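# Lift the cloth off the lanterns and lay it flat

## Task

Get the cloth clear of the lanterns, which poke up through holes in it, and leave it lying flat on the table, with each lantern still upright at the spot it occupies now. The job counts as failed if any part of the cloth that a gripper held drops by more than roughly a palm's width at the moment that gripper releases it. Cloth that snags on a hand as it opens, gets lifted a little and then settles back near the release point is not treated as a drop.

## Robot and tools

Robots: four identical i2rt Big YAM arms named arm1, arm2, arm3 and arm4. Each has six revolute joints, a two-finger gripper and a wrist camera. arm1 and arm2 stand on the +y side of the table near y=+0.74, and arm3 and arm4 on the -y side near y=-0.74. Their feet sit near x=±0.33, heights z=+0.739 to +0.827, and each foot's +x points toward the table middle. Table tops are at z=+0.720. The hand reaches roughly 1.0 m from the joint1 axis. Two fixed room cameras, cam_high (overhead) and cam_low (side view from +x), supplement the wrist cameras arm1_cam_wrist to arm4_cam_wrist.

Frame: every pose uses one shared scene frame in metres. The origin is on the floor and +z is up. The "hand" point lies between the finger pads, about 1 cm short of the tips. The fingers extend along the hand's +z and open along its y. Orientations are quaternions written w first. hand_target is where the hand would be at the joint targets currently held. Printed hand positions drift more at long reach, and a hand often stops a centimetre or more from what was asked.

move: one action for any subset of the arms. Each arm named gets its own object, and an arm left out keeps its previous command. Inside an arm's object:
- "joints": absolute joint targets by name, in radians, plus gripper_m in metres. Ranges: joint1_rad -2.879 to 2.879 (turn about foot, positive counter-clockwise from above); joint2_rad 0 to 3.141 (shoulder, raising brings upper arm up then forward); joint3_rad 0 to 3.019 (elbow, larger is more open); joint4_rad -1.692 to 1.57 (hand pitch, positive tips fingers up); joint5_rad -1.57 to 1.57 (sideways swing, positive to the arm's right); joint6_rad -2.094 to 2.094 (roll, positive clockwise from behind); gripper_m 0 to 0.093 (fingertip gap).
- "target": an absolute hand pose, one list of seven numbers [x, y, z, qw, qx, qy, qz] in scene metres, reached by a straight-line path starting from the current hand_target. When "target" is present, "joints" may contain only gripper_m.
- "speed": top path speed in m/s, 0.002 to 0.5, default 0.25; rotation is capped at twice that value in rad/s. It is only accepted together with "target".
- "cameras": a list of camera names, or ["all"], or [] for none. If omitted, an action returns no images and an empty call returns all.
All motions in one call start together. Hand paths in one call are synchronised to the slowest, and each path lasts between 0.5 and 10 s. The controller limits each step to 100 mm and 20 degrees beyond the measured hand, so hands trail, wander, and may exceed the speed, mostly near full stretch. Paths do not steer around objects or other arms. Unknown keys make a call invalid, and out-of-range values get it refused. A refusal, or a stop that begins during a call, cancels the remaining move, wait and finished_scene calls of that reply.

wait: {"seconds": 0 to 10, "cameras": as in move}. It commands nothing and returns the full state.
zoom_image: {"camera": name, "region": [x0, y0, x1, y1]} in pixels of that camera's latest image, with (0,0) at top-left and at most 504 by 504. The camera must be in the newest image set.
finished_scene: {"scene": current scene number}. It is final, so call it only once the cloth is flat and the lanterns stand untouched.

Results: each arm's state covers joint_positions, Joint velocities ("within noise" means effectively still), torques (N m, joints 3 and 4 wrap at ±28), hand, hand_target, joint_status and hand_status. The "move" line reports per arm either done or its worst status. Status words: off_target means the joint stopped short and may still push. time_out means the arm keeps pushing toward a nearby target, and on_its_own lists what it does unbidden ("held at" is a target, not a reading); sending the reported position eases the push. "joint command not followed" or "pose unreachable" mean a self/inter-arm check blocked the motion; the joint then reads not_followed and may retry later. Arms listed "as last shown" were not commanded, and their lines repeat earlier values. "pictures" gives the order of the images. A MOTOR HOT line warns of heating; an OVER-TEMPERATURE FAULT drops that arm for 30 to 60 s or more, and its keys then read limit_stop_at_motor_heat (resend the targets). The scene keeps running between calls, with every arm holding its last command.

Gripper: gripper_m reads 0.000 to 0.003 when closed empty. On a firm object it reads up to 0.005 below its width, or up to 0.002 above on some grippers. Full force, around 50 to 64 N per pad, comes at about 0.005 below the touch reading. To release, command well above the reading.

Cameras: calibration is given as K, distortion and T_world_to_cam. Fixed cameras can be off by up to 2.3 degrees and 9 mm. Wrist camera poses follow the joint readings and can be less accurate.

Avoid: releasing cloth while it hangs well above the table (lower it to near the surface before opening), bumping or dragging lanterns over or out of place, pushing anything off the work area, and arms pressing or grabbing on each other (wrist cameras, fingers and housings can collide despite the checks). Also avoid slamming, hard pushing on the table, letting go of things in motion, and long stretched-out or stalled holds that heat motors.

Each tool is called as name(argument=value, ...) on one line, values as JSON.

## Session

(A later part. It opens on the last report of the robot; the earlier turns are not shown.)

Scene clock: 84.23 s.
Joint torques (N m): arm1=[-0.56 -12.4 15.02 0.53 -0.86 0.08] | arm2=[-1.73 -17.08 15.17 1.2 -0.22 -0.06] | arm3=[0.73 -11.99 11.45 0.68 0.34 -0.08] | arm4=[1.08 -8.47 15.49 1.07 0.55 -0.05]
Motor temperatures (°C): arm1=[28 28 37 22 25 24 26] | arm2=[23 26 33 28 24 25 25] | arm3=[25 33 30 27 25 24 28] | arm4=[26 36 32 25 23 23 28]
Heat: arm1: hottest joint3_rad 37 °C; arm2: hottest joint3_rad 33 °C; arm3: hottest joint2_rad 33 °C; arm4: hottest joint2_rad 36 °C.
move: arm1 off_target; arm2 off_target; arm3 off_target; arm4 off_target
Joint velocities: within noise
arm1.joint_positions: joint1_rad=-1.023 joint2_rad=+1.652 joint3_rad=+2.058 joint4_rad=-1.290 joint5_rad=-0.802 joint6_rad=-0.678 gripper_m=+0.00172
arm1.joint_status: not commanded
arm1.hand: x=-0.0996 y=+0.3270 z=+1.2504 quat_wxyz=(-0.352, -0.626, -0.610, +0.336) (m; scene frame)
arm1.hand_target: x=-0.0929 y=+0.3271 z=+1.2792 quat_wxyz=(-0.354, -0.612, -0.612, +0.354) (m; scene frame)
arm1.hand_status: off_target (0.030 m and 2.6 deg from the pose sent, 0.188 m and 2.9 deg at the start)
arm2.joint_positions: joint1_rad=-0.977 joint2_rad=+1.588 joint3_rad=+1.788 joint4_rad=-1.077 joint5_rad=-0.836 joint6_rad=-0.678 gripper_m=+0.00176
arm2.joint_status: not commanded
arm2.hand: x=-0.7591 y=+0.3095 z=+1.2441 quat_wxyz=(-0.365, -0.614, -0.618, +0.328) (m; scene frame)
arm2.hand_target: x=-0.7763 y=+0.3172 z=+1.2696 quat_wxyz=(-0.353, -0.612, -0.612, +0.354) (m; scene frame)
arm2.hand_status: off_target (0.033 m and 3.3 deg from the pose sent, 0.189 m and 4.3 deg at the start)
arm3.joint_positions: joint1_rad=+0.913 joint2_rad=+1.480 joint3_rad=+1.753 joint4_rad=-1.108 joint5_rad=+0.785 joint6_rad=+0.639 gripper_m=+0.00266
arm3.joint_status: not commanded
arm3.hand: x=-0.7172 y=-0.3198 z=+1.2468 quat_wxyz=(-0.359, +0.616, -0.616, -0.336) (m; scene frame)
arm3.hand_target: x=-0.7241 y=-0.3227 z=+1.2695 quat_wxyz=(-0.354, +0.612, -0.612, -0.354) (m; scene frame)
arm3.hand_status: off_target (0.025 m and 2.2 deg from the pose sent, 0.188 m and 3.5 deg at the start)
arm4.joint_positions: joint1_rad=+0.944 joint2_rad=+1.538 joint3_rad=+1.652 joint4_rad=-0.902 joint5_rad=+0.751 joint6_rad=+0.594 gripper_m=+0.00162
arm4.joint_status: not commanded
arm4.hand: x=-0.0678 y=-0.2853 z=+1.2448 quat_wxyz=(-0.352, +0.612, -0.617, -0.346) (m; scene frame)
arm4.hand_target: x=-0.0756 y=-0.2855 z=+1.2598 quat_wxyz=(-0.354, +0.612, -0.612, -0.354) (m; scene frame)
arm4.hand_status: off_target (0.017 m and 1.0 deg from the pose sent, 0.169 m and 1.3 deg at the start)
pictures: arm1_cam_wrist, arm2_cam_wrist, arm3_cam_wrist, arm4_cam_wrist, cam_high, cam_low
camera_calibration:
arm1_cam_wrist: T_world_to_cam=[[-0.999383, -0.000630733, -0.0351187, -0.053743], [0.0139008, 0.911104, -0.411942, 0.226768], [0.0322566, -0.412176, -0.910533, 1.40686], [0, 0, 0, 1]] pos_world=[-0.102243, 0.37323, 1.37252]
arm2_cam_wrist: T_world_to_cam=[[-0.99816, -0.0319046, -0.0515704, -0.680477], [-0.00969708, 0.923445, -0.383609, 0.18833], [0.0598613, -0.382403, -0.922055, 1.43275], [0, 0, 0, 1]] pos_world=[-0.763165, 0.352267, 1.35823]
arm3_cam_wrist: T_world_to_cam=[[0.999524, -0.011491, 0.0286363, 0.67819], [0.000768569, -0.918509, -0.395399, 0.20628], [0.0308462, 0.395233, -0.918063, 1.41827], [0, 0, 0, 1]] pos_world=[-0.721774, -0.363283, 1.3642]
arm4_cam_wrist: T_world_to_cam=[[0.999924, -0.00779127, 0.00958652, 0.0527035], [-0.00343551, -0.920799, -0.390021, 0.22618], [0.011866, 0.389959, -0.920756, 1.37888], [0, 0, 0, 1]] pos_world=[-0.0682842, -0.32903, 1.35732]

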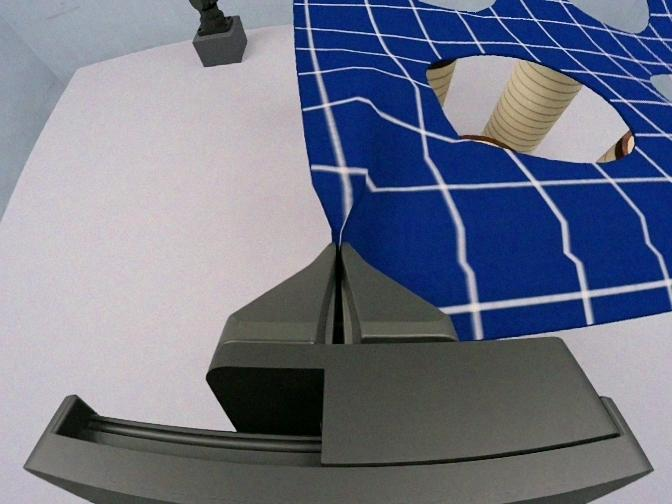

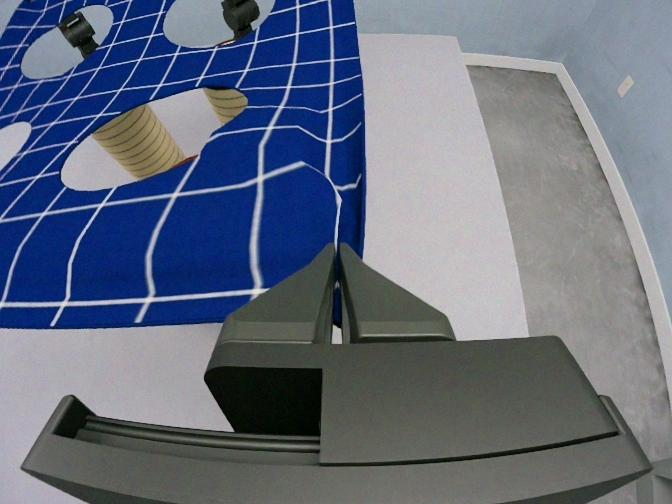

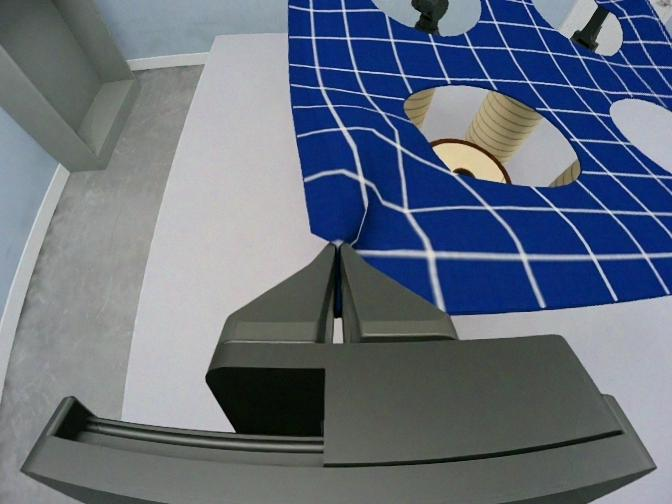

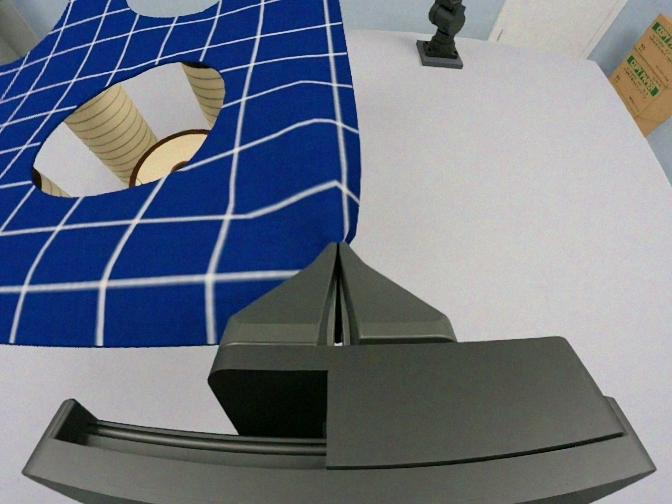

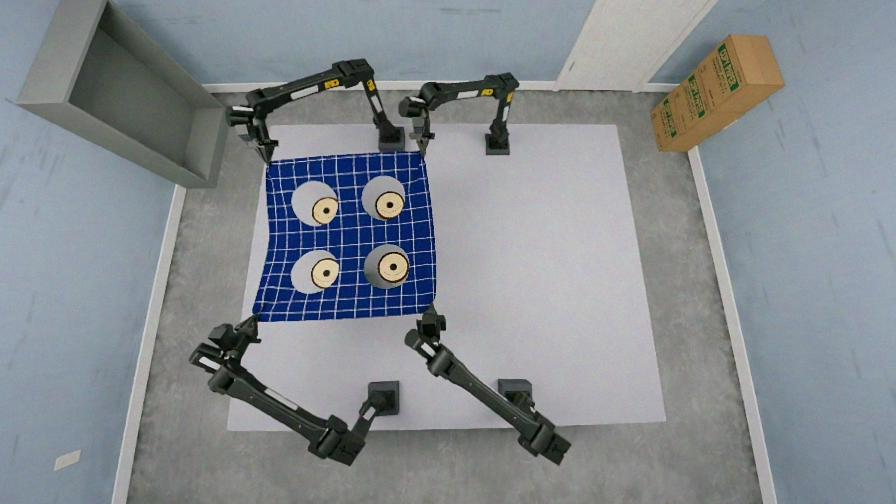

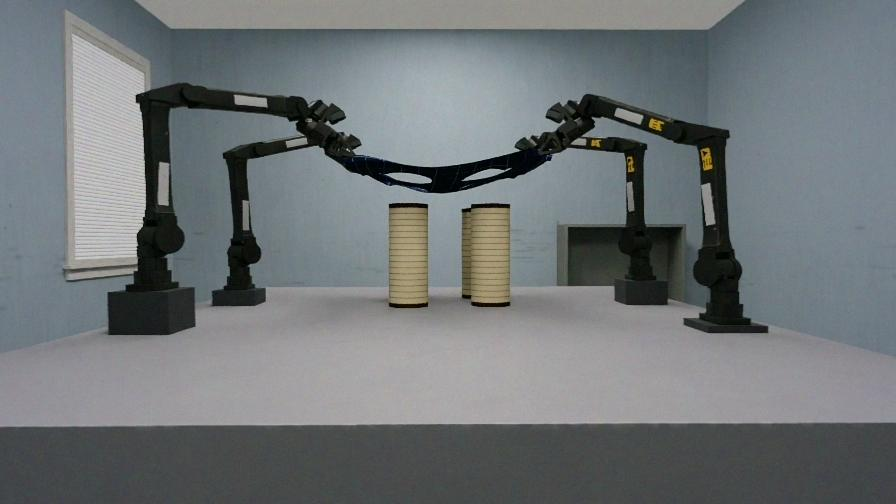

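move(arm1={"target":[0.285,0.335,1.30,0.3536,0.6124,0.6124,-0.3536],"speed":0.2}, arm2={"target":[-0.385,0.325,1.295,0.3536,0.6124,0.6124,-0.3536],"speed":0.2}, arm3={"target":[-0.335,-0.330,1.29,0.3536,-0.6124,0.6124,0.3536],"speed":0.2}, arm4={"target":[0.312,-0.293,1.28,0.3536,-0.6124,0.6124,0.3536],"speed":0.2}, cameras=["cam_high","cam_low"])

move(arm1={"target":[0.675,0.332,1.28,0.3536,0.6124,0.6124,-0.3536],"speed":0.25}, arm2={"target":[0.005,0.322,1.275,0.3536,0.6124,0.6124,-0.3536],"speed":0.25}, arm3={"target":[0.053,-0.330,1.27,0.3536,-0.6124,0.6124,0.3536],"speed":0.25}, arm4={"target":[0.700,-0.293,1.26,0.3536,-0.6124,0.6124,0.3536],"speed":0.25}, cameras=["cam_high","cam_low"])

Scene clock: 90.27 s.
Joint torques (N m): arm1=[-0.32 -3.66 9.65 2.02 -0.18 0.15] | arm2=[-0.97 -6.71 9.25 2.65 0.44 -0.04] | arm3=[0.38 -5.19 7.71 2.1 -0.01 -0.15] | arm4=[-0.32 -2.73 11.28 2.56 0.06 -0.1]
Motor temperatures (°C): arm1=[28 28 37 22 26 24 26] | arm2=[23 26 33 28 24 25 25] | arm3=[25 33 31 27 25 24 28] | arm4=[26 36 33 25 23 23 28]
Heat: arm1: hottest joint3_rad 37 °C; arm2: hottest joint3_rad 33 °C; arm3: hottest joint2_rad 33 °C; arm4: hottest joint2_rad 36 °C.
move: arm1 done; arm2 off_target; arm3 off_target; arm4 done
Joint velocities: within noise
arm1.joint_positions: joint1_rad=-0.215 joint2_rad=+1.026 joint3_rad=+1.546 joint4_rad=-1.094 joint5_rad=-0.164 joint6_rad=-0.110 gripper_m=+0.00172
arm1.joint_status: not commanded
arm1.hand: x=+0.2805 y=+0.3319 z=+1.2924 quat_wxyz=(-0.342, -0.617, -0.618, +0.348) (m; scene frame)
arm1.hand_target: x=+0.2850 y=+0.3350 z=+1.2999 quat_wxyz=(-0.354, -0.612, -0.613, +0.353) (m; scene frame)
arm1.hand_status: done (0.009 m and 1.7 deg from the pose sent, 0.388 m and 2.6 deg at the start)
arm2.joint_positions: joint1_rad=-0.157 joint2_rad=+0.941 joint3_rad=+1.307 joint4_rad=-0.914 joint5_rad=-0.176 joint6_rad=-0.104 gripper_m=+0.00176
arm2.joint_status: not commanded
arm2.hand: x=-0.3759 y=+0.3231 z=+1.2927 quat_wxyz=(-0.355, -0.606, -0.625, +0.341) (m; scene frame)
arm2.hand_target: x=-0.3848 y=+0.3251 z=+1.2952 quat_wxyz=(-0.354, -0.612, -0.612, +0.354) (m; scene frame)
arm2.hand_status: off_target (0.010 m and 2.2 deg from the pose sent, 0.378 m and 3.3 deg at the start)
arm3.joint_positions: joint1_rad=-0.052 joint2_rad=+0.957 joint3_rad=+1.371 joint4_rad=-0.985 joint5_rad=-0.007 joint6_rad=+0.015 gripper_m=+0.00266
arm3.joint_status: not commanded
arm3.hand: x=-0.3320 y=-0.3256 z=+1.2782 quat_wxyz=(-0.341, +0.613, -0.626, -0.341) (m; scene frame)
arm3.hand_target: x=-0.3349 y=-0.3302 z=+1.2900 quat_wxyz=(-0.354, +0.612, -0.612, -0.353) (m; scene frame)
arm3.hand_status: off_target (0.013 m and 2.5 deg from the pose sent, 0.385 m and 2.2 deg at the start)
arm4.joint_positions: joint1_rad=+0.110 joint2_rad=+0.995 joint3_rad=+1.232 joint4_rad=-0.783 joint5_rad=+0.057 joint6_rad=+0.046 gripper_m=+0.00162
arm4.joint_status: not commanded
arm4.hand: x=+0.3075 y=-0.2924 z=+1.2776 quat_wxyz=(-0.345, +0.614, -0.616, -0.354) (m; scene frame)
arm4.hand_target: x=+0.3120 y=-0.2931 z=+1.2801 quat_wxyz=(-0.354, +0.612, -0.612, -0.353) (m; scene frame)
arm4.hand_status: done (0.005 m and 1.1 deg from the pose sent, 0.381 m and 1.0 deg at the start)
pictures: cam_high, cam_low

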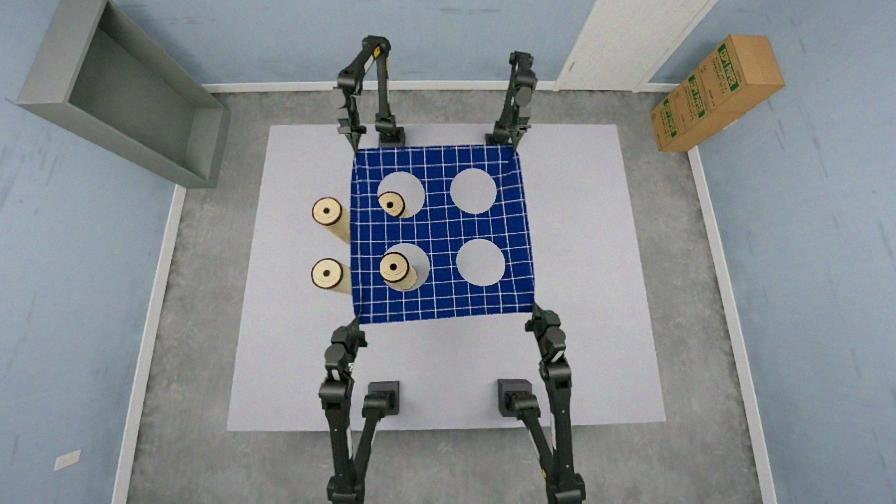

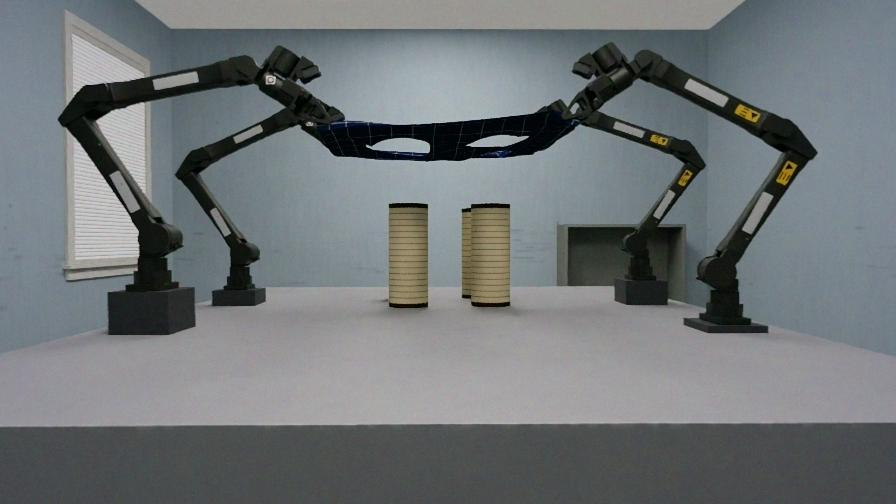

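Scene clock: 92.63 s.
Joint torques (N m): arm1=[0.03 -9.05 15.88 1.07 0.45 0.11] | arm2=[-0.09 -15.85 15.46 0.59 0.78 -0.02] | arm3=[-0.15 -13.68 12.08 0.44 -0.28 -0.14] | arm4=[-0.56 -8.18 16.62 1.29 -0.37 -0.1]
Motor temperatures (°C): arm1=[28 28 37 22 25 24 26] | arm2=[23 26 33 28 24 25 25] | arm3=[25 33 31 27 25 24 28] | arm4=[26 36 33 25 23 23 28]
Heat: arm1: hottest joint3_rad 37 °C; arm2: hottest joint3_rad 33 °C; arm3: hottest joint2_rad 33 °C; arm4: hottest joint2_rad 36 °C.
move: arm1 off_target; arm2 off_target; arm3 off_target; arm4 off_target
Joint velocities: within noise
arm1.joint_positions: joint1_rad=+0.874 joint2_rad=+1.416 joint3_rad=+1.778 joint4_rad=-1.190 joint5_rad=+0.739 joint6_rad=+0.561 gripper_m=+0.00172
arm1.joint_status: not commanded
arm1.hand: x=+0.6705 y=+0.3278 z=+1.2452 quat_wxyz=(-0.320, -0.609, -0.629, +0.362) (m; scene frame)
arm1.hand_target: x=+0.6734 y=+0.3332 z=+1.2790 quat_wxyz=(-0.354, -0.612, -0.613, +0.353) (m; scene frame)
arm1.hand_status: off_target (0.035 m and 4.5 deg from the pose sent, 0.395 m and 1.7 deg at the start)
arm2.joint_positions: joint1_rad=+0.923 joint2_rad=+1.371 joint3_rad=+1.514 joint4_rad=-0.957 joint5_rad=+0.739 joint6_rad=+0.550 gripper_m=+0.00176
arm2.joint_status: not commanded
arm2.hand: x=+0.0127 y=+0.3235 z=+1.2300 quat_wxyz=(-0.325, -0.604, -0.637, +0.353) (m; scene frame)
arm2.hand_target: x=+0.0035 y=+0.3237 z=+1.2739 quat_wxyz=(-0.354, -0.612, -0.612, +0.354) (m; scene frame)
arm2.hand_status: off_target (0.046 m and 4.4 deg from the pose sent, 0.381 m and 2.2 deg at the start)
arm3.joint_positions: joint1_rad=-1.011 joint2_rad=+1.492 joint3_rad=+1.719 joint4_rad=-1.104 joint5_rad=-0.796 joint6_rad=-0.626 gripper_m=+0.00266
arm3.joint_status: not commanded
arm3.hand: x=+0.0542 y=-0.3268 z=+1.2315 quat_wxyz=(-0.324, +0.606, -0.631, -0.360) (m; scene frame)
arm3.hand_target: x=+0.0514 y=-0.3310 z=+1.2690 quat_wxyz=(-0.354, +0.612, -0.612, -0.354) (m; scene frame)
arm3.hand_status: off_target (0.039 m and 4.2 deg from the pose sent, 0.385 m and 2.5 deg at the start)
arm4.joint_positions: joint1_rad=-0.832 joint2_rad=+1.449 joint3_rad=+1.530 joint4_rad=-0.873 joint5_rad=-0.726 joint6_rad=-0.536 gripper_m=+0.00162
arm4.joint_status: not commanded
arm4.hand: x=+0.6893 y=-0.2921 z=+1.2310 quat_wxyz=(-0.327, +0.610, -0.625, -0.361) (m; scene frame)
arm4.hand_target: x=+0.6988 y=-0.2940 z=+1.2596 quat_wxyz=(-0.354, +0.612, -0.612, -0.353) (m; scene frame)
arm4.hand_status: off_target (0.031 m and 3.4 deg from the pose sent, 0.393 m and 1.1 deg at the start)
pictures: cam_high, cam_low

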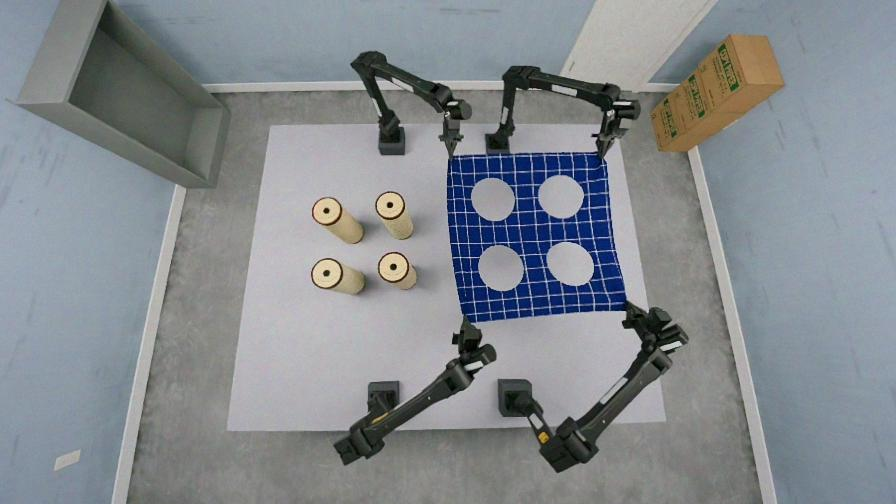

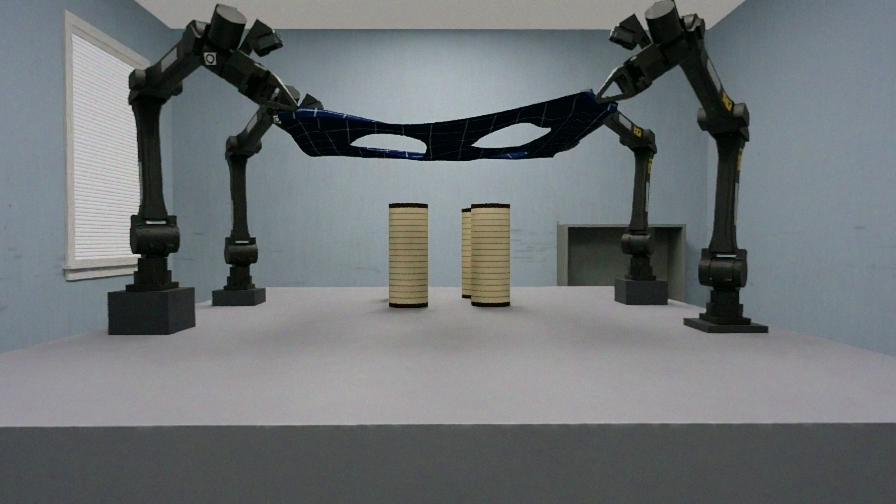

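move(arm1={"target":[0.675,0.328,1.0,0.2706,0.6533,0.6533,-0.2706],"speed":0.2}, arm2={"target":[0.0,0.320,1.0,0.2706,0.6533,0.6533,-0.2706],"speed":0.2}, arm3={"target":[0.047,-0.328,1.0,0.2706,-0.6533,0.6533,0.2706],"speed":0.2}, arm4={"target":[0.706,-0.292,0.99,0.2706,-0.6533,0.6533,0.2706],"speed":0.2})

move(arm1={"target":[0.675,0.330,0.81,0.2706,0.6533,0.6533,-0.2706],"speed":0.15}, arm2={"target":[0.0,0.322,0.80,0.2706,0.6533,0.6533,-0.2706],"speed":0.15}, arm3={"target":[0.047,-0.331,0.80,0.2706,-0.6533,0.6533,0.2706],"speed":0.15}, arm4={"target":[0.706,-0.294,0.79,0.2706,-0.6533,0.6533,0.2706],"speed":0.15})

move(arm1={"target":[0.683,0.334,0.742,0.2706,0.6533,0.6533,-0.2706],"speed":0.1}, arm2={"target":[-0.007,0.326,0.73,0.2706,0.6533,0.6533,-0.2706],"speed":0.1}, arm3={"target":[0.040,-0.335,0.732,0.2706,-0.6533,0.6533,0.2706],"speed":0.1}, arm4={"target":[0.714,-0.298,0.738,0.2706,-0.6533,0.6533,0.2706],"speed":0.1}, cameras=["all"])

zoom_image(camera="cam_high", region=[400, 160, 680, 380])

zoom_image(camera="cam_low", region=[220, 250, 640, 370])

Scene clock: 100.33 s.
Joint torques (N m): arm1=[-1.14 -9.76 11.02 1.68 0.08 0.17] | arm2=[-0.38 -16.15 8.32 1.22 0.46 -0.01] | arm3=[0.38 -13.74 7.49 1.1 -0.11 -0.14] | arm4=[0.26 -9.35 10.74 2.11 0.06 -0.09]
Motor temperatures (°C): arm1=[28 28 39 22 25 24 26] | arm2=[23 25 34 28 24 25 25] | arm3=[25 33 33 27 25 24 28] | arm4=[26 36 34 25 23 23 28]
Heat: arm1: hottest joint3_rad 39 °C; arm2: hottest joint3_rad 34 °C; arm3: hottest joint2_rad 33 °C; arm4: hottest joint2_rad 36 °C.
move: arm1 off_target; arm2 done; arm3 done; arm4 done
Joint velocities: within noise
arm1.joint_positions: joint1_rad=+0.832 joint2_rad=+1.433 joint3_rad=+1.229 joint4_rad=-0.826 joint5_rad=+0.561 joint6_rad=+0.675 gripper_m=+0.00172
arm1.joint_status: not commanded
arm1.hand: x=+0.6675 y=+0.3286 z=+0.9926 quat_wxyz=(-0.253, -0.650, -0.660, +0.279) (m; scene frame)
arm1.hand_target: x=+0.6748 y=+0.3281 z=+1.0001 quat_wxyz=(-0.270, -0.653, -0.653, +0.271) (m; scene frame)
arm1.hand_status: off_target (0.011 m and 2.4 deg from the pose sent, 0.245 m and 13.2 deg at the start)
arm2.joint_positions: joint1_rad=+0.866 joint2_rad=+1.478 joint3_rad=+1.114 joint4_rad=-0.610 joint5_rad=+0.555 joint6_rad=+0.658 gripper_m=+0.00176
arm2.joint_status: not commanded
arm2.hand: x=+0.0095 y=+0.3206 z=+1.0027 quat_wxyz=(-0.274, -0.647, -0.659, +0.269) (m; scene frame)
arm2.hand_target: x=+0.0000 y=+0.3200 z=+0.9998 quat_wxyz=(-0.270, -0.653, -0.653, +0.271) (m; scene frame)
arm2.hand_status: done (0.010 m and 1.1 deg from the pose sent, 0.230 m and 12.8 deg at the start)
arm3.joint_positions: joint1_rad=-0.961 joint2_rad=+1.544 joint3_rad=+1.254 joint4_rad=-0.765 joint5_rad=-0.598 joint6_rad=-0.739 gripper_m=+0.00266
arm3.joint_status: not commanded
arm3.hand: x=+0.0471 y=-0.3290 z=+0.9949 quat_wxyz=(-0.261, +0.648, -0.660, -0.274) (m; scene frame)
arm3.hand_target: x=+0.0470 y=-0.3281 z=+0.9999 quat_wxyz=(-0.270, +0.653, -0.653, -0.271) (m; scene frame)
arm3.hand_status: done (0.005 m and 1.5 deg from the pose sent, 0.232 m and 13.4 deg at the start)
arm4.joint_positions: joint1_rad=-0.810 joint2_rad=+1.629 joint3_rad=+1.196 joint4_rad=-0.580 joint5_rad=-0.564 joint6_rad=-0.664 gripper_m=+0.00162
arm4.joint_status: not commanded
arm4.hand: x=+0.6994 y=-0.2933 z=+0.9880 quat_wxyz=(-0.258, +0.649, -0.659, -0.279) (m; scene frame)
arm4.hand_target: x=+0.7060 y=-0.2921 z=+0.9901 quat_wxyz=(-0.271, +0.653, -0.653, -0.270) (m; scene frame)
arm4.hand_status: done (0.007 m and 2.0 deg from the pose sent, 0.242 m and 13.6 deg at the start)
camera_calibration:
arm1_cam_wrist: T_world_to_cam=[[-0.999436, -0.0068145, 0.0328863, 0.638452], [-0.0125911, 0.983806, -0.178792, -0.12924], [-0.0311354, -0.179105, -0.983337, 1.186], [0, 0, 0, 1]] pos_world=[0.673391, 0.343916, 1.12213]
arm2_cam_wrist: T_world_to_cam=[[-0.999774, -0.0194561, -0.00855542, 0.0274991], [-0.0178733, 0.987448, -0.156931, -0.154853], [0.0115013, -0.156743, -0.987573, 1.16218], [0, 0, 0, 1]] pos_world=[0.0113586, 0.335608, 1.12367]
arm3_cam_wrist: T_world_to_cam=[[0.999718, -0.00450342, -0.0232996, -0.0246718], [-0.00808537, -0.987722, -0.15601, -0.162773], [-0.022311, 0.156154, -0.987481, 1.15985], [0, 0, 0, 1]] pos_world=[0.0492261, -0.342001, 1.11936]
arm4_cam_wrist: T_world_to_cam=[[0.999597, 0.00222633, -0.0283125, -0.671475], [-0.00193865, -0.989248, -0.146235, -0.140668], [-0.0283336, 0.146231, -0.988845, 1.16033], [0, 0, 0, 1]] pos_world=[0.703808, -0.307336, 1.10781]

Scene clock: 102.30 s.
Joint torques (N m): arm1=[-0.21 -10.87 8.62 1.5 0.29 0.15] | arm2=[-0.15 -17.2 5.26 1.4 0.5 0] | arm3=[-0.09 -14.51 5.48 1.17 -0.2 -0.12] | arm4=[-0.26 -10.7 7.41 2.04 -0.08 -0.1]
Motor temperatures (°C): arm1=[28 28 39 22 25 24 26] | arm2=[23 25 33 28 24 25 25] | arm3=[25 34 32 27 25 24 28] | arm4=[26 36 34 25 23 23 28]
Heat: arm1: hottest joint3_rad 39 °C; arm2: hottest joint3_rad 33 °C; arm3: hottest joint2_rad 34 °C; arm4: hottest joint2_rad 36 °C.
move: arm1 off_target; arm2 off_target; arm3 done; arm4 done
Joint velocities: within noise
arm1.joint_positions: joint1_rad=+0.832 joint2_rad=+1.653 joint3_rad=+0.932 joint4_rad=-0.306 joint5_rad=+0.561 joint6_rad=+0.685 gripper_m=+0.00172
arm1.joint_status: not commanded
arm1.hand: x=+0.6643 y=+0.3282 z=+0.8054 quat_wxyz=(-0.255, -0.654, -0.656, +0.278) (m; scene frame)
arm1.hand_target: x=+0.6748 y=+0.3301 z=+0.8101 quat_wxyz=(-0.270, -0.653, -0.653, +0.270) (m; scene frame)
arm1.hand_status: off_target (0.012 m and 1.9 deg from the pose sent, 0.183 m and 2.4 deg at the start)
arm2.joint_positions: joint1_rad=+0.866 joint2_rad=+1.811 joint3_rad=+0.899 joint4_rad=-0.055 joint5_rad=+0.555 joint6_rad=+0.661 gripper_m=+0.00176
arm2.joint_status: not commanded
arm2.hand: x=+0.0109 y=+0.3202 z=+0.8055 quat_wxyz=(-0.278, -0.647, -0.657, +0.268) (m; scene frame)
arm2.hand_target: x=+0.0001 y=+0.3220 z=+0.8001 quat_wxyz=(-0.271, -0.653, -0.653, +0.271) (m; scene frame)
arm2.hand_status: off_target (0.012 m and 1.2 deg from the pose sent, 0.203 m and 1.1 deg at the start)
arm3.joint_positions: joint1_rad=-0.961 joint2_rad=+1.810 joint3_rad=+1.000 joint4_rad=-0.240 joint5_rad=-0.598 joint6_rad=-0.745 gripper_m=+0.00266
arm3.joint_status: not commanded
arm3.hand: x=+0.0457 y=-0.3295 z=+0.7996 quat_wxyz=(-0.265, +0.651, -0.657, -0.273) (m; scene frame)
arm3.hand_target: x=+0.0470 y=-0.3310 z=+0.8000 quat_wxyz=(-0.271, +0.653, -0.653, -0.271) (m; scene frame)
arm3.hand_status: done (0.002 m and 0.9 deg from the pose sent, 0.195 m and 1.5 deg at the start)
arm4.joint_positions: joint1_rad=-0.810 joint2_rad=+1.967 joint3_rad=+1.031 joint4_rad=-0.075 joint5_rad=-0.564 joint6_rad=-0.671 gripper_m=+0.00162
arm4.joint_status: not commanded
arm4.hand: x=+0.6980 y=-0.2925 z=+0.7895 quat_wxyz=(-0.259, +0.651, -0.657, -0.278) (m; scene frame)
arm4.hand_target: x=+0.7059 y=-0.2941 z=+0.7900 quat_wxyz=(-0.270, +0.653, -0.653, -0.270) (m; scene frame)
arm4.hand_status: done (0.008 m and 1.6 deg from the pose sent, 0.198 m and 2.0 deg at the start)
camera_calibration:
arm1_cam_wrist: T_world_to_cam=[[-0.999713, 0.000327091, 0.0239729, 0.646327], [-0.00401584, 0.983496, -0.180887, -0.166246], [-0.0236364, -0.180931, -0.983212, 0.997246], [0, 0, 0, 1]] pos_world=[0.669045, 0.343723, 0.934938]
arm2_cam_wrist: T_world_to_cam=[[-0.999732, -0.017828, -0.0147494, 0.0317134], [-0.015224, 0.986848, -0.16093, -0.182015], [0.0174245, -0.160662, -0.986856, 0.967934], [0, 0, 0, 1]] pos_world=[0.0120681, 0.335697, 0.926387]
arm3_cam_wrist: T_world_to_cam=[[0.999899, 0.000123208, -0.0142023, -0.0336343], [-0.0021442, -0.987192, -0.159524, -0.191107], [-0.0140401, 0.159538, -0.987092, 0.96751], [0, 0, 0, 1]] pos_world=[0.0468051, -0.34301, 0.924058]
arm4_cam_wrist: T_world_to_cam=[[0.999719, 0.00715236, -0.0226103, -0.678775], [0.00374799, -0.989105, -0.147167, -0.172101], [-0.0234166, 0.147041, -0.988853, 0.96069], [0, 0, 0, 1]] pos_world=[0.701726, -0.306632, 0.909307]

Scene clock: 103.63 s.
Joint torques (N m): arm1=[-0.15 -11.46 7.15 1.74 0.4 0.13] | arm2=[-0.62 -16.79 3.41 1.33 0.42 -0.04] | arm3=[0.03 -14.27 4.38 1.17 -0.16 -0.11] | arm4=[-1.73 -9.99 7.75 1.84 -0.16 -0.09]
Motor temperatures (°C): arm1=[28 28 39 22 25 24 26] | arm2=[23 25 33 28 24 25 25] | arm3=[25 33 32 27 25 24 28] | arm4=[26 36 34 25 23 23 28]
Heat: arm1: hottest joint3_rad 39 °C; arm2: hottest joint3_rad 33 °C; arm3: hottest joint2_rad 33 °C; arm4: hottest joint2_rad 36 °C.
move: arm1 off_target; arm2 off_target; arm3 done; arm4 off_target
Joint velocities: within noise
arm1.joint_positions: joint1_rad=+0.848 joint2_rad=+1.797 joint3_rad=+0.900 joint4_rad=-0.135 joint5_rad=+0.570 joint6_rad=+0.704 gripper_m=+0.00172
arm1.joint_status: not commanded
arm1.hand: x=+0.6712 y=+0.3301 z=+0.7410 quat_wxyz=(-0.257, -0.655, -0.654, +0.277) (m; scene frame)
arm1.hand_target: x=+0.6828 y=+0.3341 z=+0.7421 quat_wxyz=(-0.270, -0.653, -0.653, +0.270) (m; scene frame)
arm1.hand_status: off_target (0.012 m and 1.7 deg from the pose sent, 0.066 m and 2.0 deg at the start)
arm2.joint_positions: joint1_rad=+0.866 joint2_rad=+1.967 joint3_rad=+0.875 joint4_rad=+0.147 joint5_rad=+0.555 joint6_rad=+0.661 gripper_m=+0.00176
arm2.joint_status: not commanded
arm2.hand: x=+0.0103 y=+0.3211 z=+0.7430 quat_wxyz=(-0.288, -0.648, -0.653, +0.267) (m; scene frame)
arm2.hand_target: x=-0.0068 y=+0.3263 z=+0.7303 quat_wxyz=(-0.270, -0.653, -0.653, +0.271) (m; scene frame)
arm2.hand_status: off_target (0.022 m and 2.1 deg from the pose sent, 0.078 m and 1.2 deg at the start)
arm3.joint_positions: joint1_rad=-0.961 joint2_rad=+1.938 joint3_rad=+0.955 joint4_rad=-0.054 joint5_rad=-0.598 joint6_rad=-0.745 gripper_m=+0.00266
arm3.joint_status: not commanded
arm3.hand: x=+0.0420 y=-0.3322 z=+0.7370 quat_wxyz=(-0.271, +0.651, -0.655, -0.272) (m; scene frame)
arm3.hand_target: x=+0.0400 y=-0.3350 z=+0.7321 quat_wxyz=(-0.271, +0.653, -0.653, -0.271) (m; scene frame)
arm3.hand_status: done (0.006 m and 0.3 deg from the pose sent, 0.068 m and 0.9 deg at the start)
arm4.joint_positions: joint1_rad=-0.810 joint2_rad=+2.077 joint3_rad=+1.031 joint4_rad=+0.030 joint5_rad=-0.572 joint6_rad=-0.688 gripper_m=+0.00162
arm4.joint_status: not commanded
arm4.hand: x=+0.6954 y=-0.2929 z=+0.7415 quat_wxyz=(-0.259, +0.657, -0.651, -0.280) (m; scene frame)
arm4.hand_target: x=+0.7134 y=-0.2985 z=+0.7381 quat_wxyz=(-0.270, +0.653, -0.654, -0.271) (m; scene frame)
arm4.hand_status: off_target (0.020 m and 1.8 deg from the pose sent, 0.054 m and 1.6 deg at the start)
pictures: arm1_cam_wrist, arm2_cam_wrist, arm3_cam_wrist, arm4_cam_wrist, cam_high, cam_low
camera_calibration:
arm1_cam_wrist: T_world_to_cam=[[-0.999805, 0.0032574, 0.0194957, 0.65729], [-0.000374457, 0.983029, -0.183451, -0.180115], [-0.0197624, -0.183422, -0.982836, 0.932396], [0, 0, 0, 1]] pos_world=[0.675521, 0.345939, 0.870536]
arm2_cam_wrist: T_world_to_cam=[[-0.999332, -0.0183004, -0.031629, 0.0428975], [-0.0124724, 0.984401, -0.175498, -0.181412], [0.0343473, -0.174987, -0.983972, 0.908683], [0, 0, 0, 1]] pos_world=[0.00939541, 0.338374, 0.863638]
arm3_cam_wrist: T_world_to_cam=[[0.999994, 0.00020662, -0.0035645, -0.0386431], [-0.000393454, -0.985867, -0.167527, -0.197507], [-0.00354874, 0.167528, -0.985861, 0.907416], [0, 0, 0, 1]] pos_world=[0.0417853, -0.346725, 0.861361]
arm4_cam_wrist: T_world_to_cam=[[0.999549, 0.0232346, -0.0190365, -0.675093], [0.0201483, -0.988667, -0.148767, -0.18959], [-0.0222773, 0.148316, -0.988689, 0.912687], [0, 0, 0, 1]] pos_world=[0.698941, -0.307122, 0.861307]

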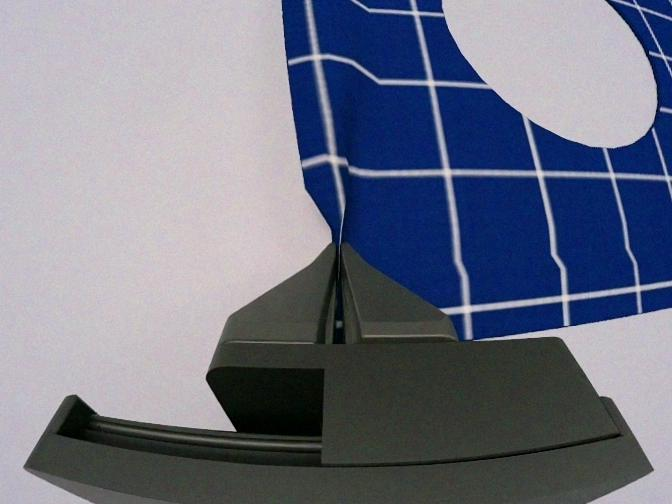

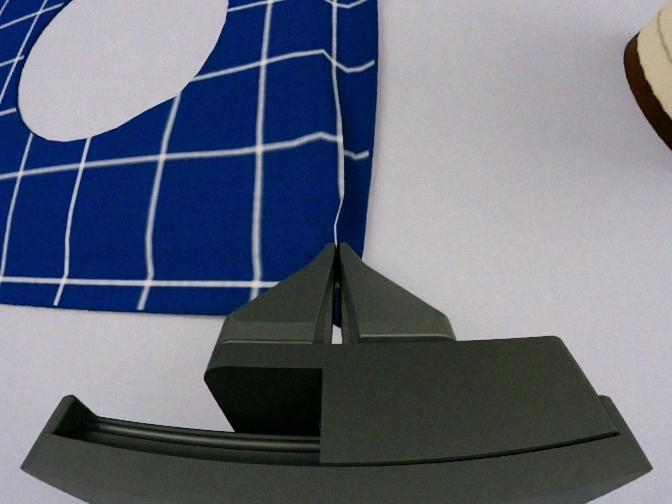

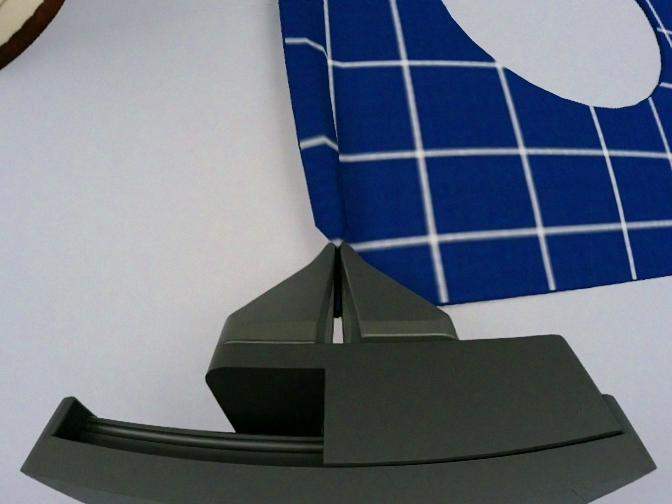

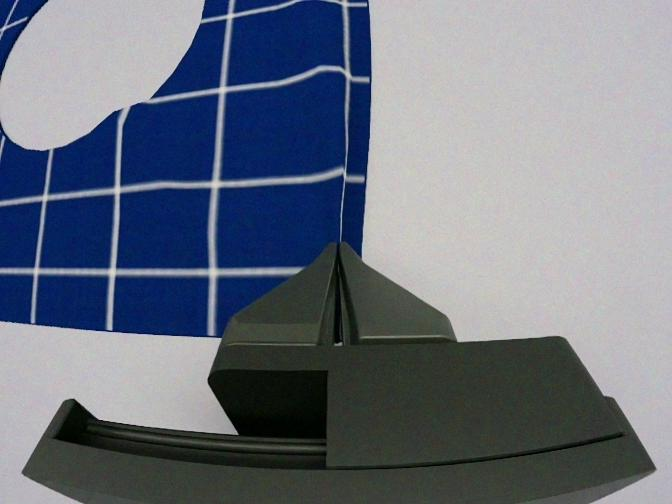

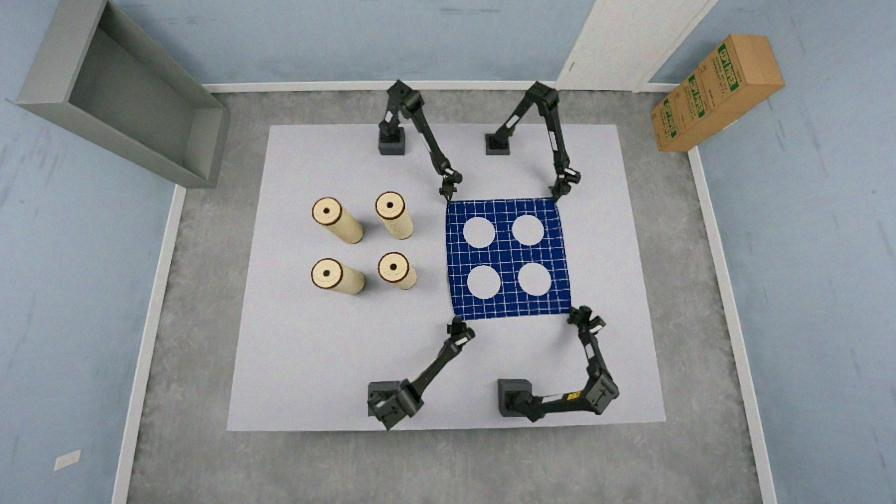

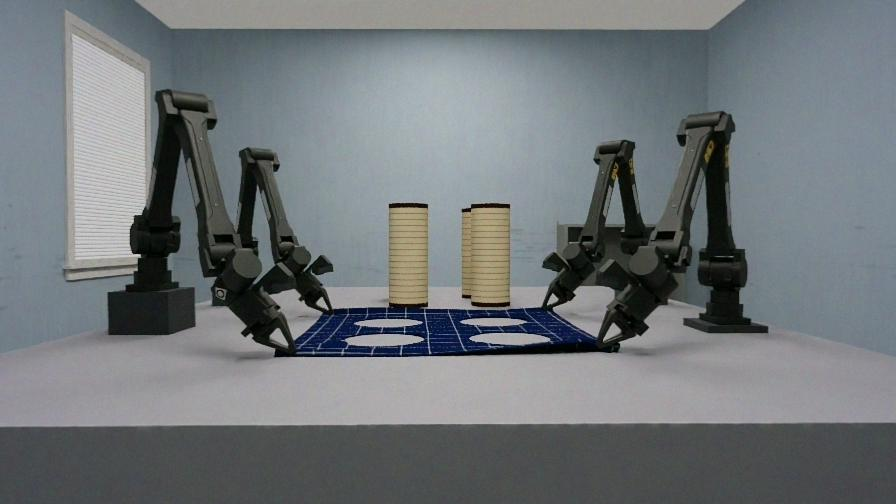

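Scaled by 1.800.

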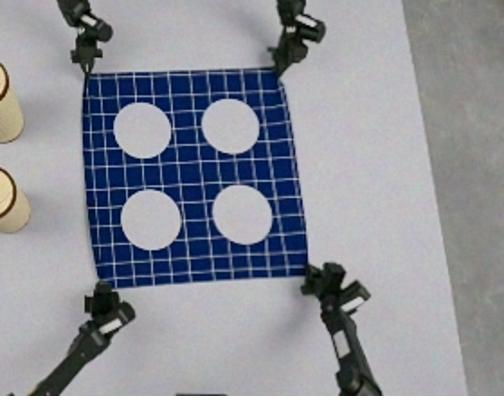

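Scaled by 1.200.

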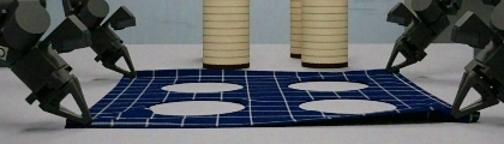

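move(arm1={"joints":{"gripper_m":0.05}}, arm2={"joints":{"gripper_m":0.05}}, arm3={"joints":{"gripper_m":0.05}}, arm4={"joints":{"gripper_m":0.05}})

move(arm1={"target":[0.675,0.44,0.86,0.2706,0.6533,0.6533,-0.2706],"speed":0.15}, arm2={"target":[0.003,0.43,0.86,0.2706,0.6533,0.6533,-0.2706],"speed":0.15}, arm3={"target":[0.044,-0.44,0.86,0.2706,-0.6533,0.6533,0.2706],"speed":0.15}, arm4={"target":[0.705,-0.40,0.86,0.2706,-0.6533,0.6533,0.2706],"speed":0.15}, cameras=["all"])

zoom_image(camera="cam_high", region=[400, 160, 680, 380])

zoom_image(camera="cam_low", region=[220, 250, 640, 370])

Scene clock: 109.30 s.
Joint torques (N m): arm1=[-0.73 -10.99 7.16 1.35 0.42 0.11] | arm2=[-0.21 -16.79 4.67 1.26 0.42 -0.04] | arm3=[0.09 -14.39 4.7 1.22 -0.17 -0.11] | arm4=[-0.62 -10.05 7.76 1.84 -0.32 -0.08]
Motor temperatures (°C): arm1=[28 28 38 22 25 24 26] | arm2=[23 25 33 28 24 25 25] | arm3=[25 33 32 27 25 24 28] | arm4=[26 36 34 25 23 23 28]
Heat: arm1: hottest joint3_rad 38 °C; arm2: hottest joint3_rad 33 °C; arm3: hottest joint2_rad 33 °C; arm4: hottest joint2_rad 36 °C.
move: arm1 done; arm2 done; arm3 done; arm4 done
Joint velocities: within noise
arm1.joint_positions: joint1_rad=+0.863 joint2_rad=+1.797 joint3_rad=+0.900 joint4_rad=-0.131 joint5_rad=+0.569 joint6_rad=+0.706 gripper_m=+0.04989
arm1.joint_status: all done
arm1.hand: x=+0.6782 y=+0.3349 z=+0.7413 quat_wxyz=(-0.262, -0.650, -0.658, +0.275) (m; scene frame)
arm1.hand_target: x=+0.6828 y=+0.3341 z=+0.7421 quat_wxyz=(-0.270, -0.653, -0.653, +0.270) (m; scene frame)
arm1.hand_status: not commanded
arm2.joint_positions: joint1_rad=+0.862 joint2_rad=+1.969 joint3_rad=+0.857 joint4_rad=+0.147 joint5_rad=+0.555 joint6_rad=+0.661 gripper_m=+0.04991
arm2.joint_status: all done
arm2.hand: x=+0.0011 y=+0.3262 z=+0.7363 quat_wxyz=(-0.278, -0.649, -0.656, +0.269) (m; scene frame)
arm2.hand_target: x=-0.0068 y=+0.3263 z=+0.7303 quat_wxyz=(-0.270, -0.653, -0.653, +0.271) (m; scene frame)
arm2.hand_status: not commanded
arm3.joint_positions: joint1_rad=-0.961 joint2_rad=+1.938 joint3_rad=+0.950 joint4_rad=-0.054 joint5_rad=-0.598 joint6_rad=-0.745 gripper_m=+0.04995
arm3.joint_status: all done
arm3.hand: x=+0.0400 y=-0.3337 z=+0.7354 quat_wxyz=(-0.269, +0.651, -0.656, -0.272) (m; scene frame)
arm3.hand_target: x=+0.0401 y=-0.3350 z=+0.7322 quat_wxyz=(-0.271, +0.653, -0.653, -0.271) (m; scene frame)
arm3.hand_status: not commanded
arm4.joint_positions: joint1_rad=-0.823 joint2_rad=+2.077 joint3_rad=+1.031 joint4_rad=+0.030 joint5_rad=-0.568 joint6_rad=-0.690 gripper_m=+0.04989
arm4.joint_status: all done
arm4.hand: x=+0.7019 y=-0.2981 z=+0.7411 quat_wxyz=(-0.261, +0.653, -0.655, -0.276) (m; scene frame)
arm4.hand_target: x=+0.7135 y=-0.2986 z=+0.7382 quat_wxyz=(-0.270, +0.653, -0.653, -0.270) (m; scene frame)
arm4.hand_status: not commanded
camera_calibration:
arm1_cam_wrist: T_world_to_cam=[[-0.999836, -0.0112567, 0.014216, 0.67311], [-0.0137004, 0.982536, -0.185567, -0.173999], [-0.0118788, -0.185731, -0.982529, 0.928922], [0, 0, 0, 1]] pos_world=[0.68165, 0.351066, 0.870835]
arm2_cam_wrist: T_world_to_cam=[[-0.999771, -0.0138587, -0.0163342, 0.0209068], [-0.0110327, 0.986743, -0.161917, -0.198436], [0.0183616, -0.1617, -0.986669, 0.900991], [0, 0, 0, 1]] pos_world=[0.00216908, 0.341785, 0.857192]
arm3_cam_wrist: T_world_to_cam=[[0.999972, 0.000226989, -0.00751099, -0.0337541], [-0.00101199, -0.98637, -0.16454, -0.201556], [-0.00744597, 0.164543, -0.986342, 0.905647], [0, 0, 0, 1]] pos_world=[0.0402926, -0.347819, 0.85986]
arm4_cam_wrist: T_world_to_cam=[[0.999841, 0.00925677, -0.0152203, -0.688642], [0.00693491, -0.989248, -0.146083, -0.187901], [-0.0164089, 0.145955, -0.989155, 0.908695], [0, 0, 0, 1]] pos_world=[0.704747, -0.312134, 0.860909]

Scene clock: 111.17 s.
Joint torques (N m): arm1=[-0.91 -8.23 9.25 0.44 0.89 0.18] | arm2=[0.73 -13.33 6.98 0.61 0.55 0.01] | arm3=[0.15 -12.57 6.68 0.18 -0.33 -0.17] | arm4=[-0.44 -7.94 7.62 0.81 -0.6 -0.08]
Motor temperatures (°C): arm1=[28 28 38 22 25 24 26] | arm2=[23 25 33 28 24 25 25] | arm3=[25 33 32 27 25 24 28] | arm4=[26 36 34 25 23 23 28]
Heat: arm1: hottest joint3_rad 38 °C; arm2: hottest joint3_rad 33 °C; arm3: hottest joint2_rad 33 °C; arm4: hottest joint2_rad 36 °C.
move: arm1 done; arm2 done; arm3 done; arm4 done
Joint velocities: within noise
arm1.joint_positions: joint1_rad=+1.061 joint2_rad=+1.427 joint3_rad=+0.847 joint4_rad=-0.556 joint5_rad=+0.655 joint6_rad=+0.916 gripper_m=+0.04989
arm1.joint_status: not commanded
arm1.hand: x=+0.6744 y=+0.4399 z=+0.8564 quat_wxyz=(-0.268, -0.650, -0.658, +0.271) (m; scene frame)
arm1.hand_target: x=+0.6750 y=+0.4401 z=+0.8600 quat_wxyz=(-0.271, -0.653, -0.653, +0.270) (m; scene frame)
arm1.hand_status: done (0.004 m and 0.7 deg from the pose sent, 0.159 m and 1.3 deg at the start)
arm2.joint_positions: joint1_rad=+1.070 joint2_rad=+1.554 joint3_rad=+0.774 joint4_rad=-0.318 joint5_rad=+0.665 joint6_rad=+0.886 gripper_m=+0.04991
arm2.joint_status: not commanded
arm2.hand: x=+0.0060 y=+0.4273 z=+0.8622 quat_wxyz=(-0.275, -0.651, -0.654, +0.269) (m; scene frame)
arm2.hand_target: x=+0.0030 y=+0.4300 z=+0.8600 quat_wxyz=(-0.271, -0.653, -0.653, +0.271) (m; scene frame)
arm2.hand_status: done (0.005 m and 0.6 deg from the pose sent, 0.162 m and 1.0 deg at the start)
arm3.joint_positions: joint1_rad=-1.169 joint2_rad=+1.588 joint3_rad=+0.895 joint4_rad=-0.496 joint5_rad=-0.688 joint6_rad=-0.973 gripper_m=+0.04995
arm3.joint_status: not commanded
arm3.hand: x=+0.0428 y=-0.4407 z=+0.8525 quat_wxyz=(-0.265, +0.648, -0.660, -0.272) (m; scene frame)
arm3.hand_target: x=+0.0440 y=-0.4399 z=+0.8600 quat_wxyz=(-0.271, +0.653, -0.653, -0.271) (m; scene frame)
arm3.hand_status: done (0.008 m and 1.2 deg from the pose sent, 0.164 m and 0.5 deg at the start)
arm4.joint_positions: joint1_rad=-0.990 joint2_rad=+1.697 joint3_rad=+0.896 joint4_rad=-0.282 joint5_rad=-0.644 joint6_rad=-0.863 gripper_m=+0.04989
arm4.joint_status: not commanded
arm4.hand: x=+0.7055 y=-0.3938 z=+0.8652 quat_wxyz=(-0.276, +0.653, -0.651, -0.271) (m; scene frame)
arm4.hand_target: x=+0.7048 y=-0.3999 z=+0.8599 quat_wxyz=(-0.270, +0.653, -0.653, -0.271) (m; scene frame)
arm4.hand_status: done (0.008 m and 0.7 deg from the pose sent, 0.157 m and 1.2 deg at the start)
pictures: arm1_cam_wrist, arm2_cam_wrist, arm3_cam_wrist, arm4_cam_wrist, cam_high, cam_low
camera_calibration:
arm1_cam_wrist: T_world_to_cam=[[-0.999856, -0.0168934, 0.00177799, 0.681911], [-0.0169251, 0.981853, -0.188885, -0.250539], [0.00144517, -0.188887, -0.981998, 1.05344], [0, 0, 0, 1]] pos_world=[0.67605, 0.456493, 0.985938]
arm2_cam_wrist: T_world_to_cam=[[-0.999874, -0.00649098, -0.0144741, 0.0245655], [-0.00410539, 0.987248, -0.159135, -0.280437], [0.0153225, -0.159056, -0.987151, 1.04083], [0, 0, 0, 1]] pos_world=[0.00746294, 0.442571, 0.983186]
arm3_cam_wrist: T_world_to_cam=[[0.999843, -0.00597473, -0.0166734, -0.0305327], [-0.00855317, -0.987218, -0.159143, -0.292547], [-0.0155095, 0.159261, -0.987115, 1.03739], [0, 0, 0, 1]] pos_world=[0.0441151, -0.454206, 0.976958]
arm4_cam_wrist: T_world_to_cam=[[0.9999, 0.00371301, 0.0136646, -0.716692], [0.00586219, -0.986973, -0.160778, -0.250038], [0.0128896, 0.160842, -0.986896, 1.0288], [0, 0, 0, 1]] pos_world=[0.704825, -0.409594, 0.984916]

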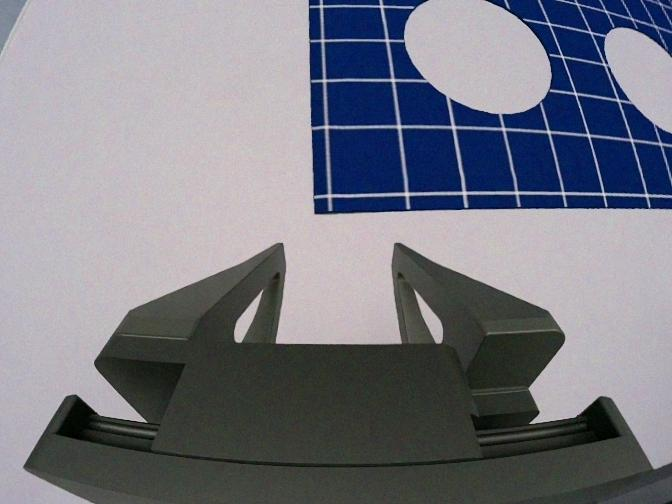

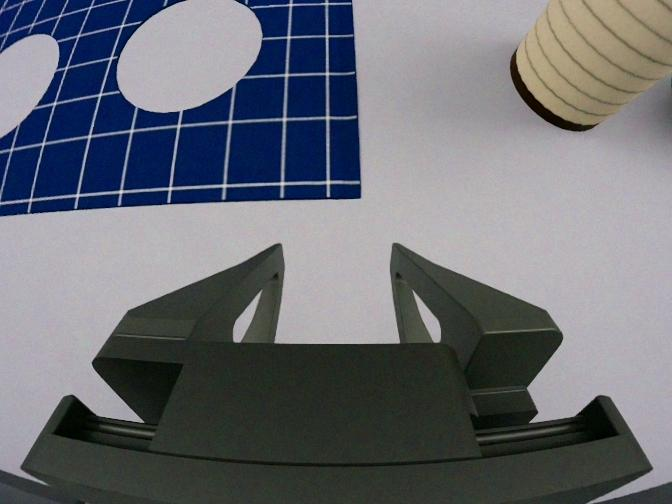

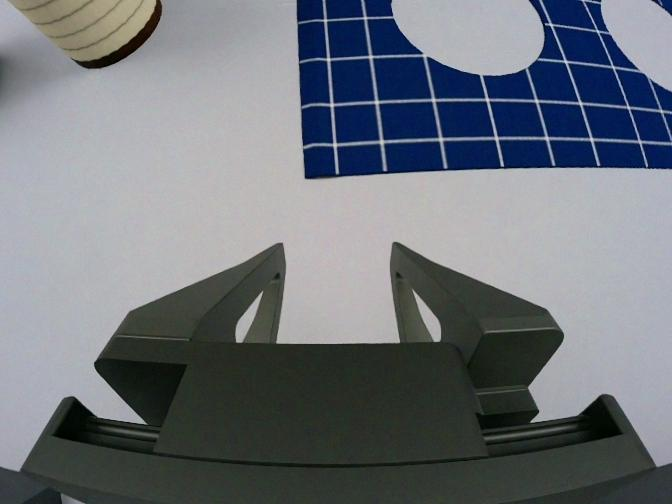

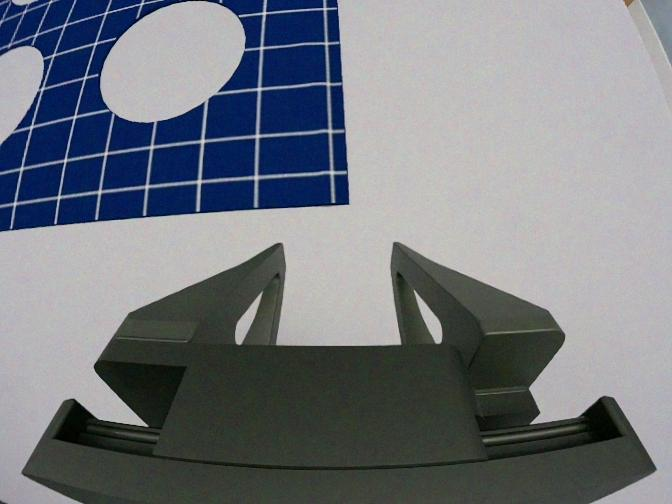

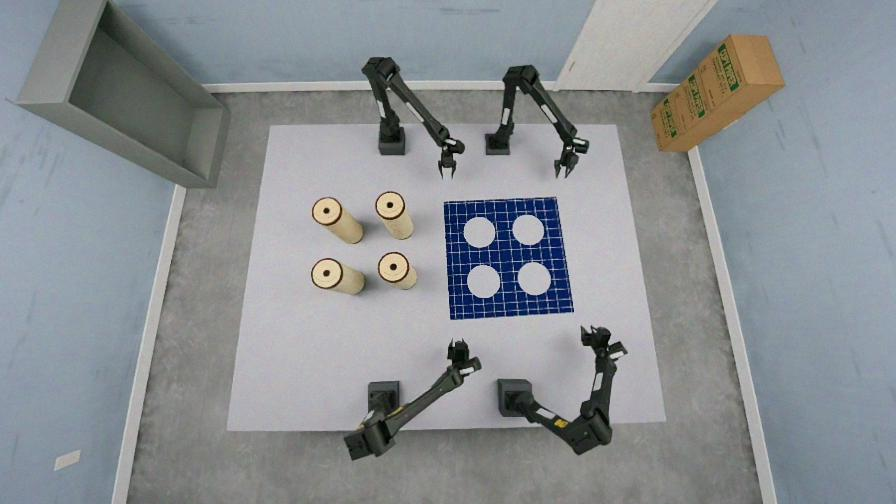

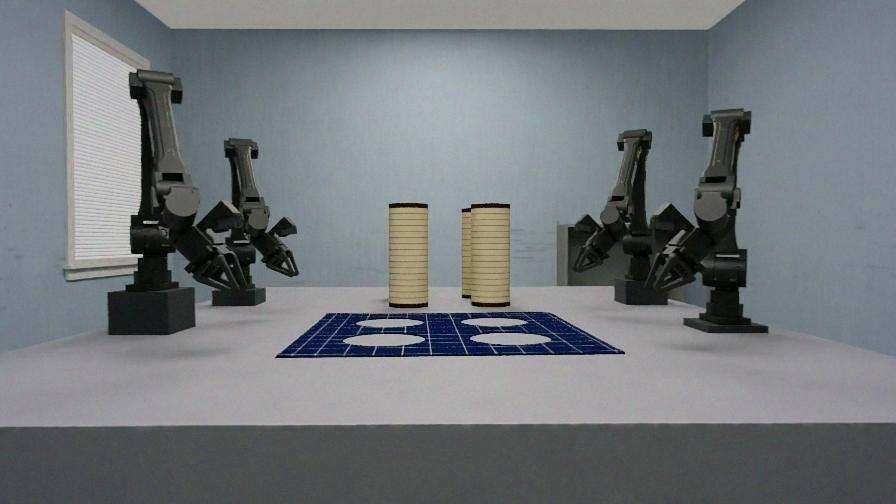

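Scaled by 1.800.

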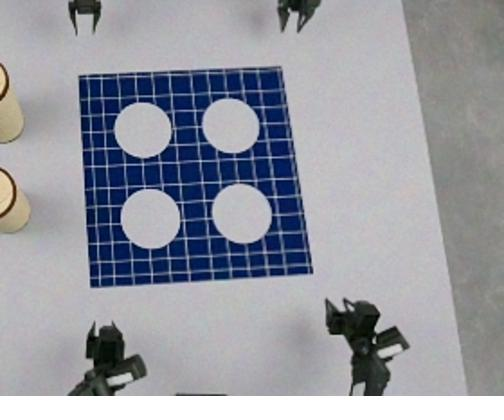

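Scaled by 1.200.

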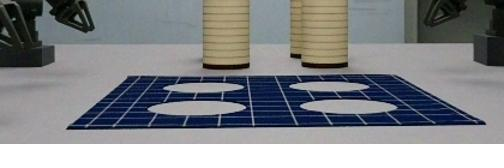

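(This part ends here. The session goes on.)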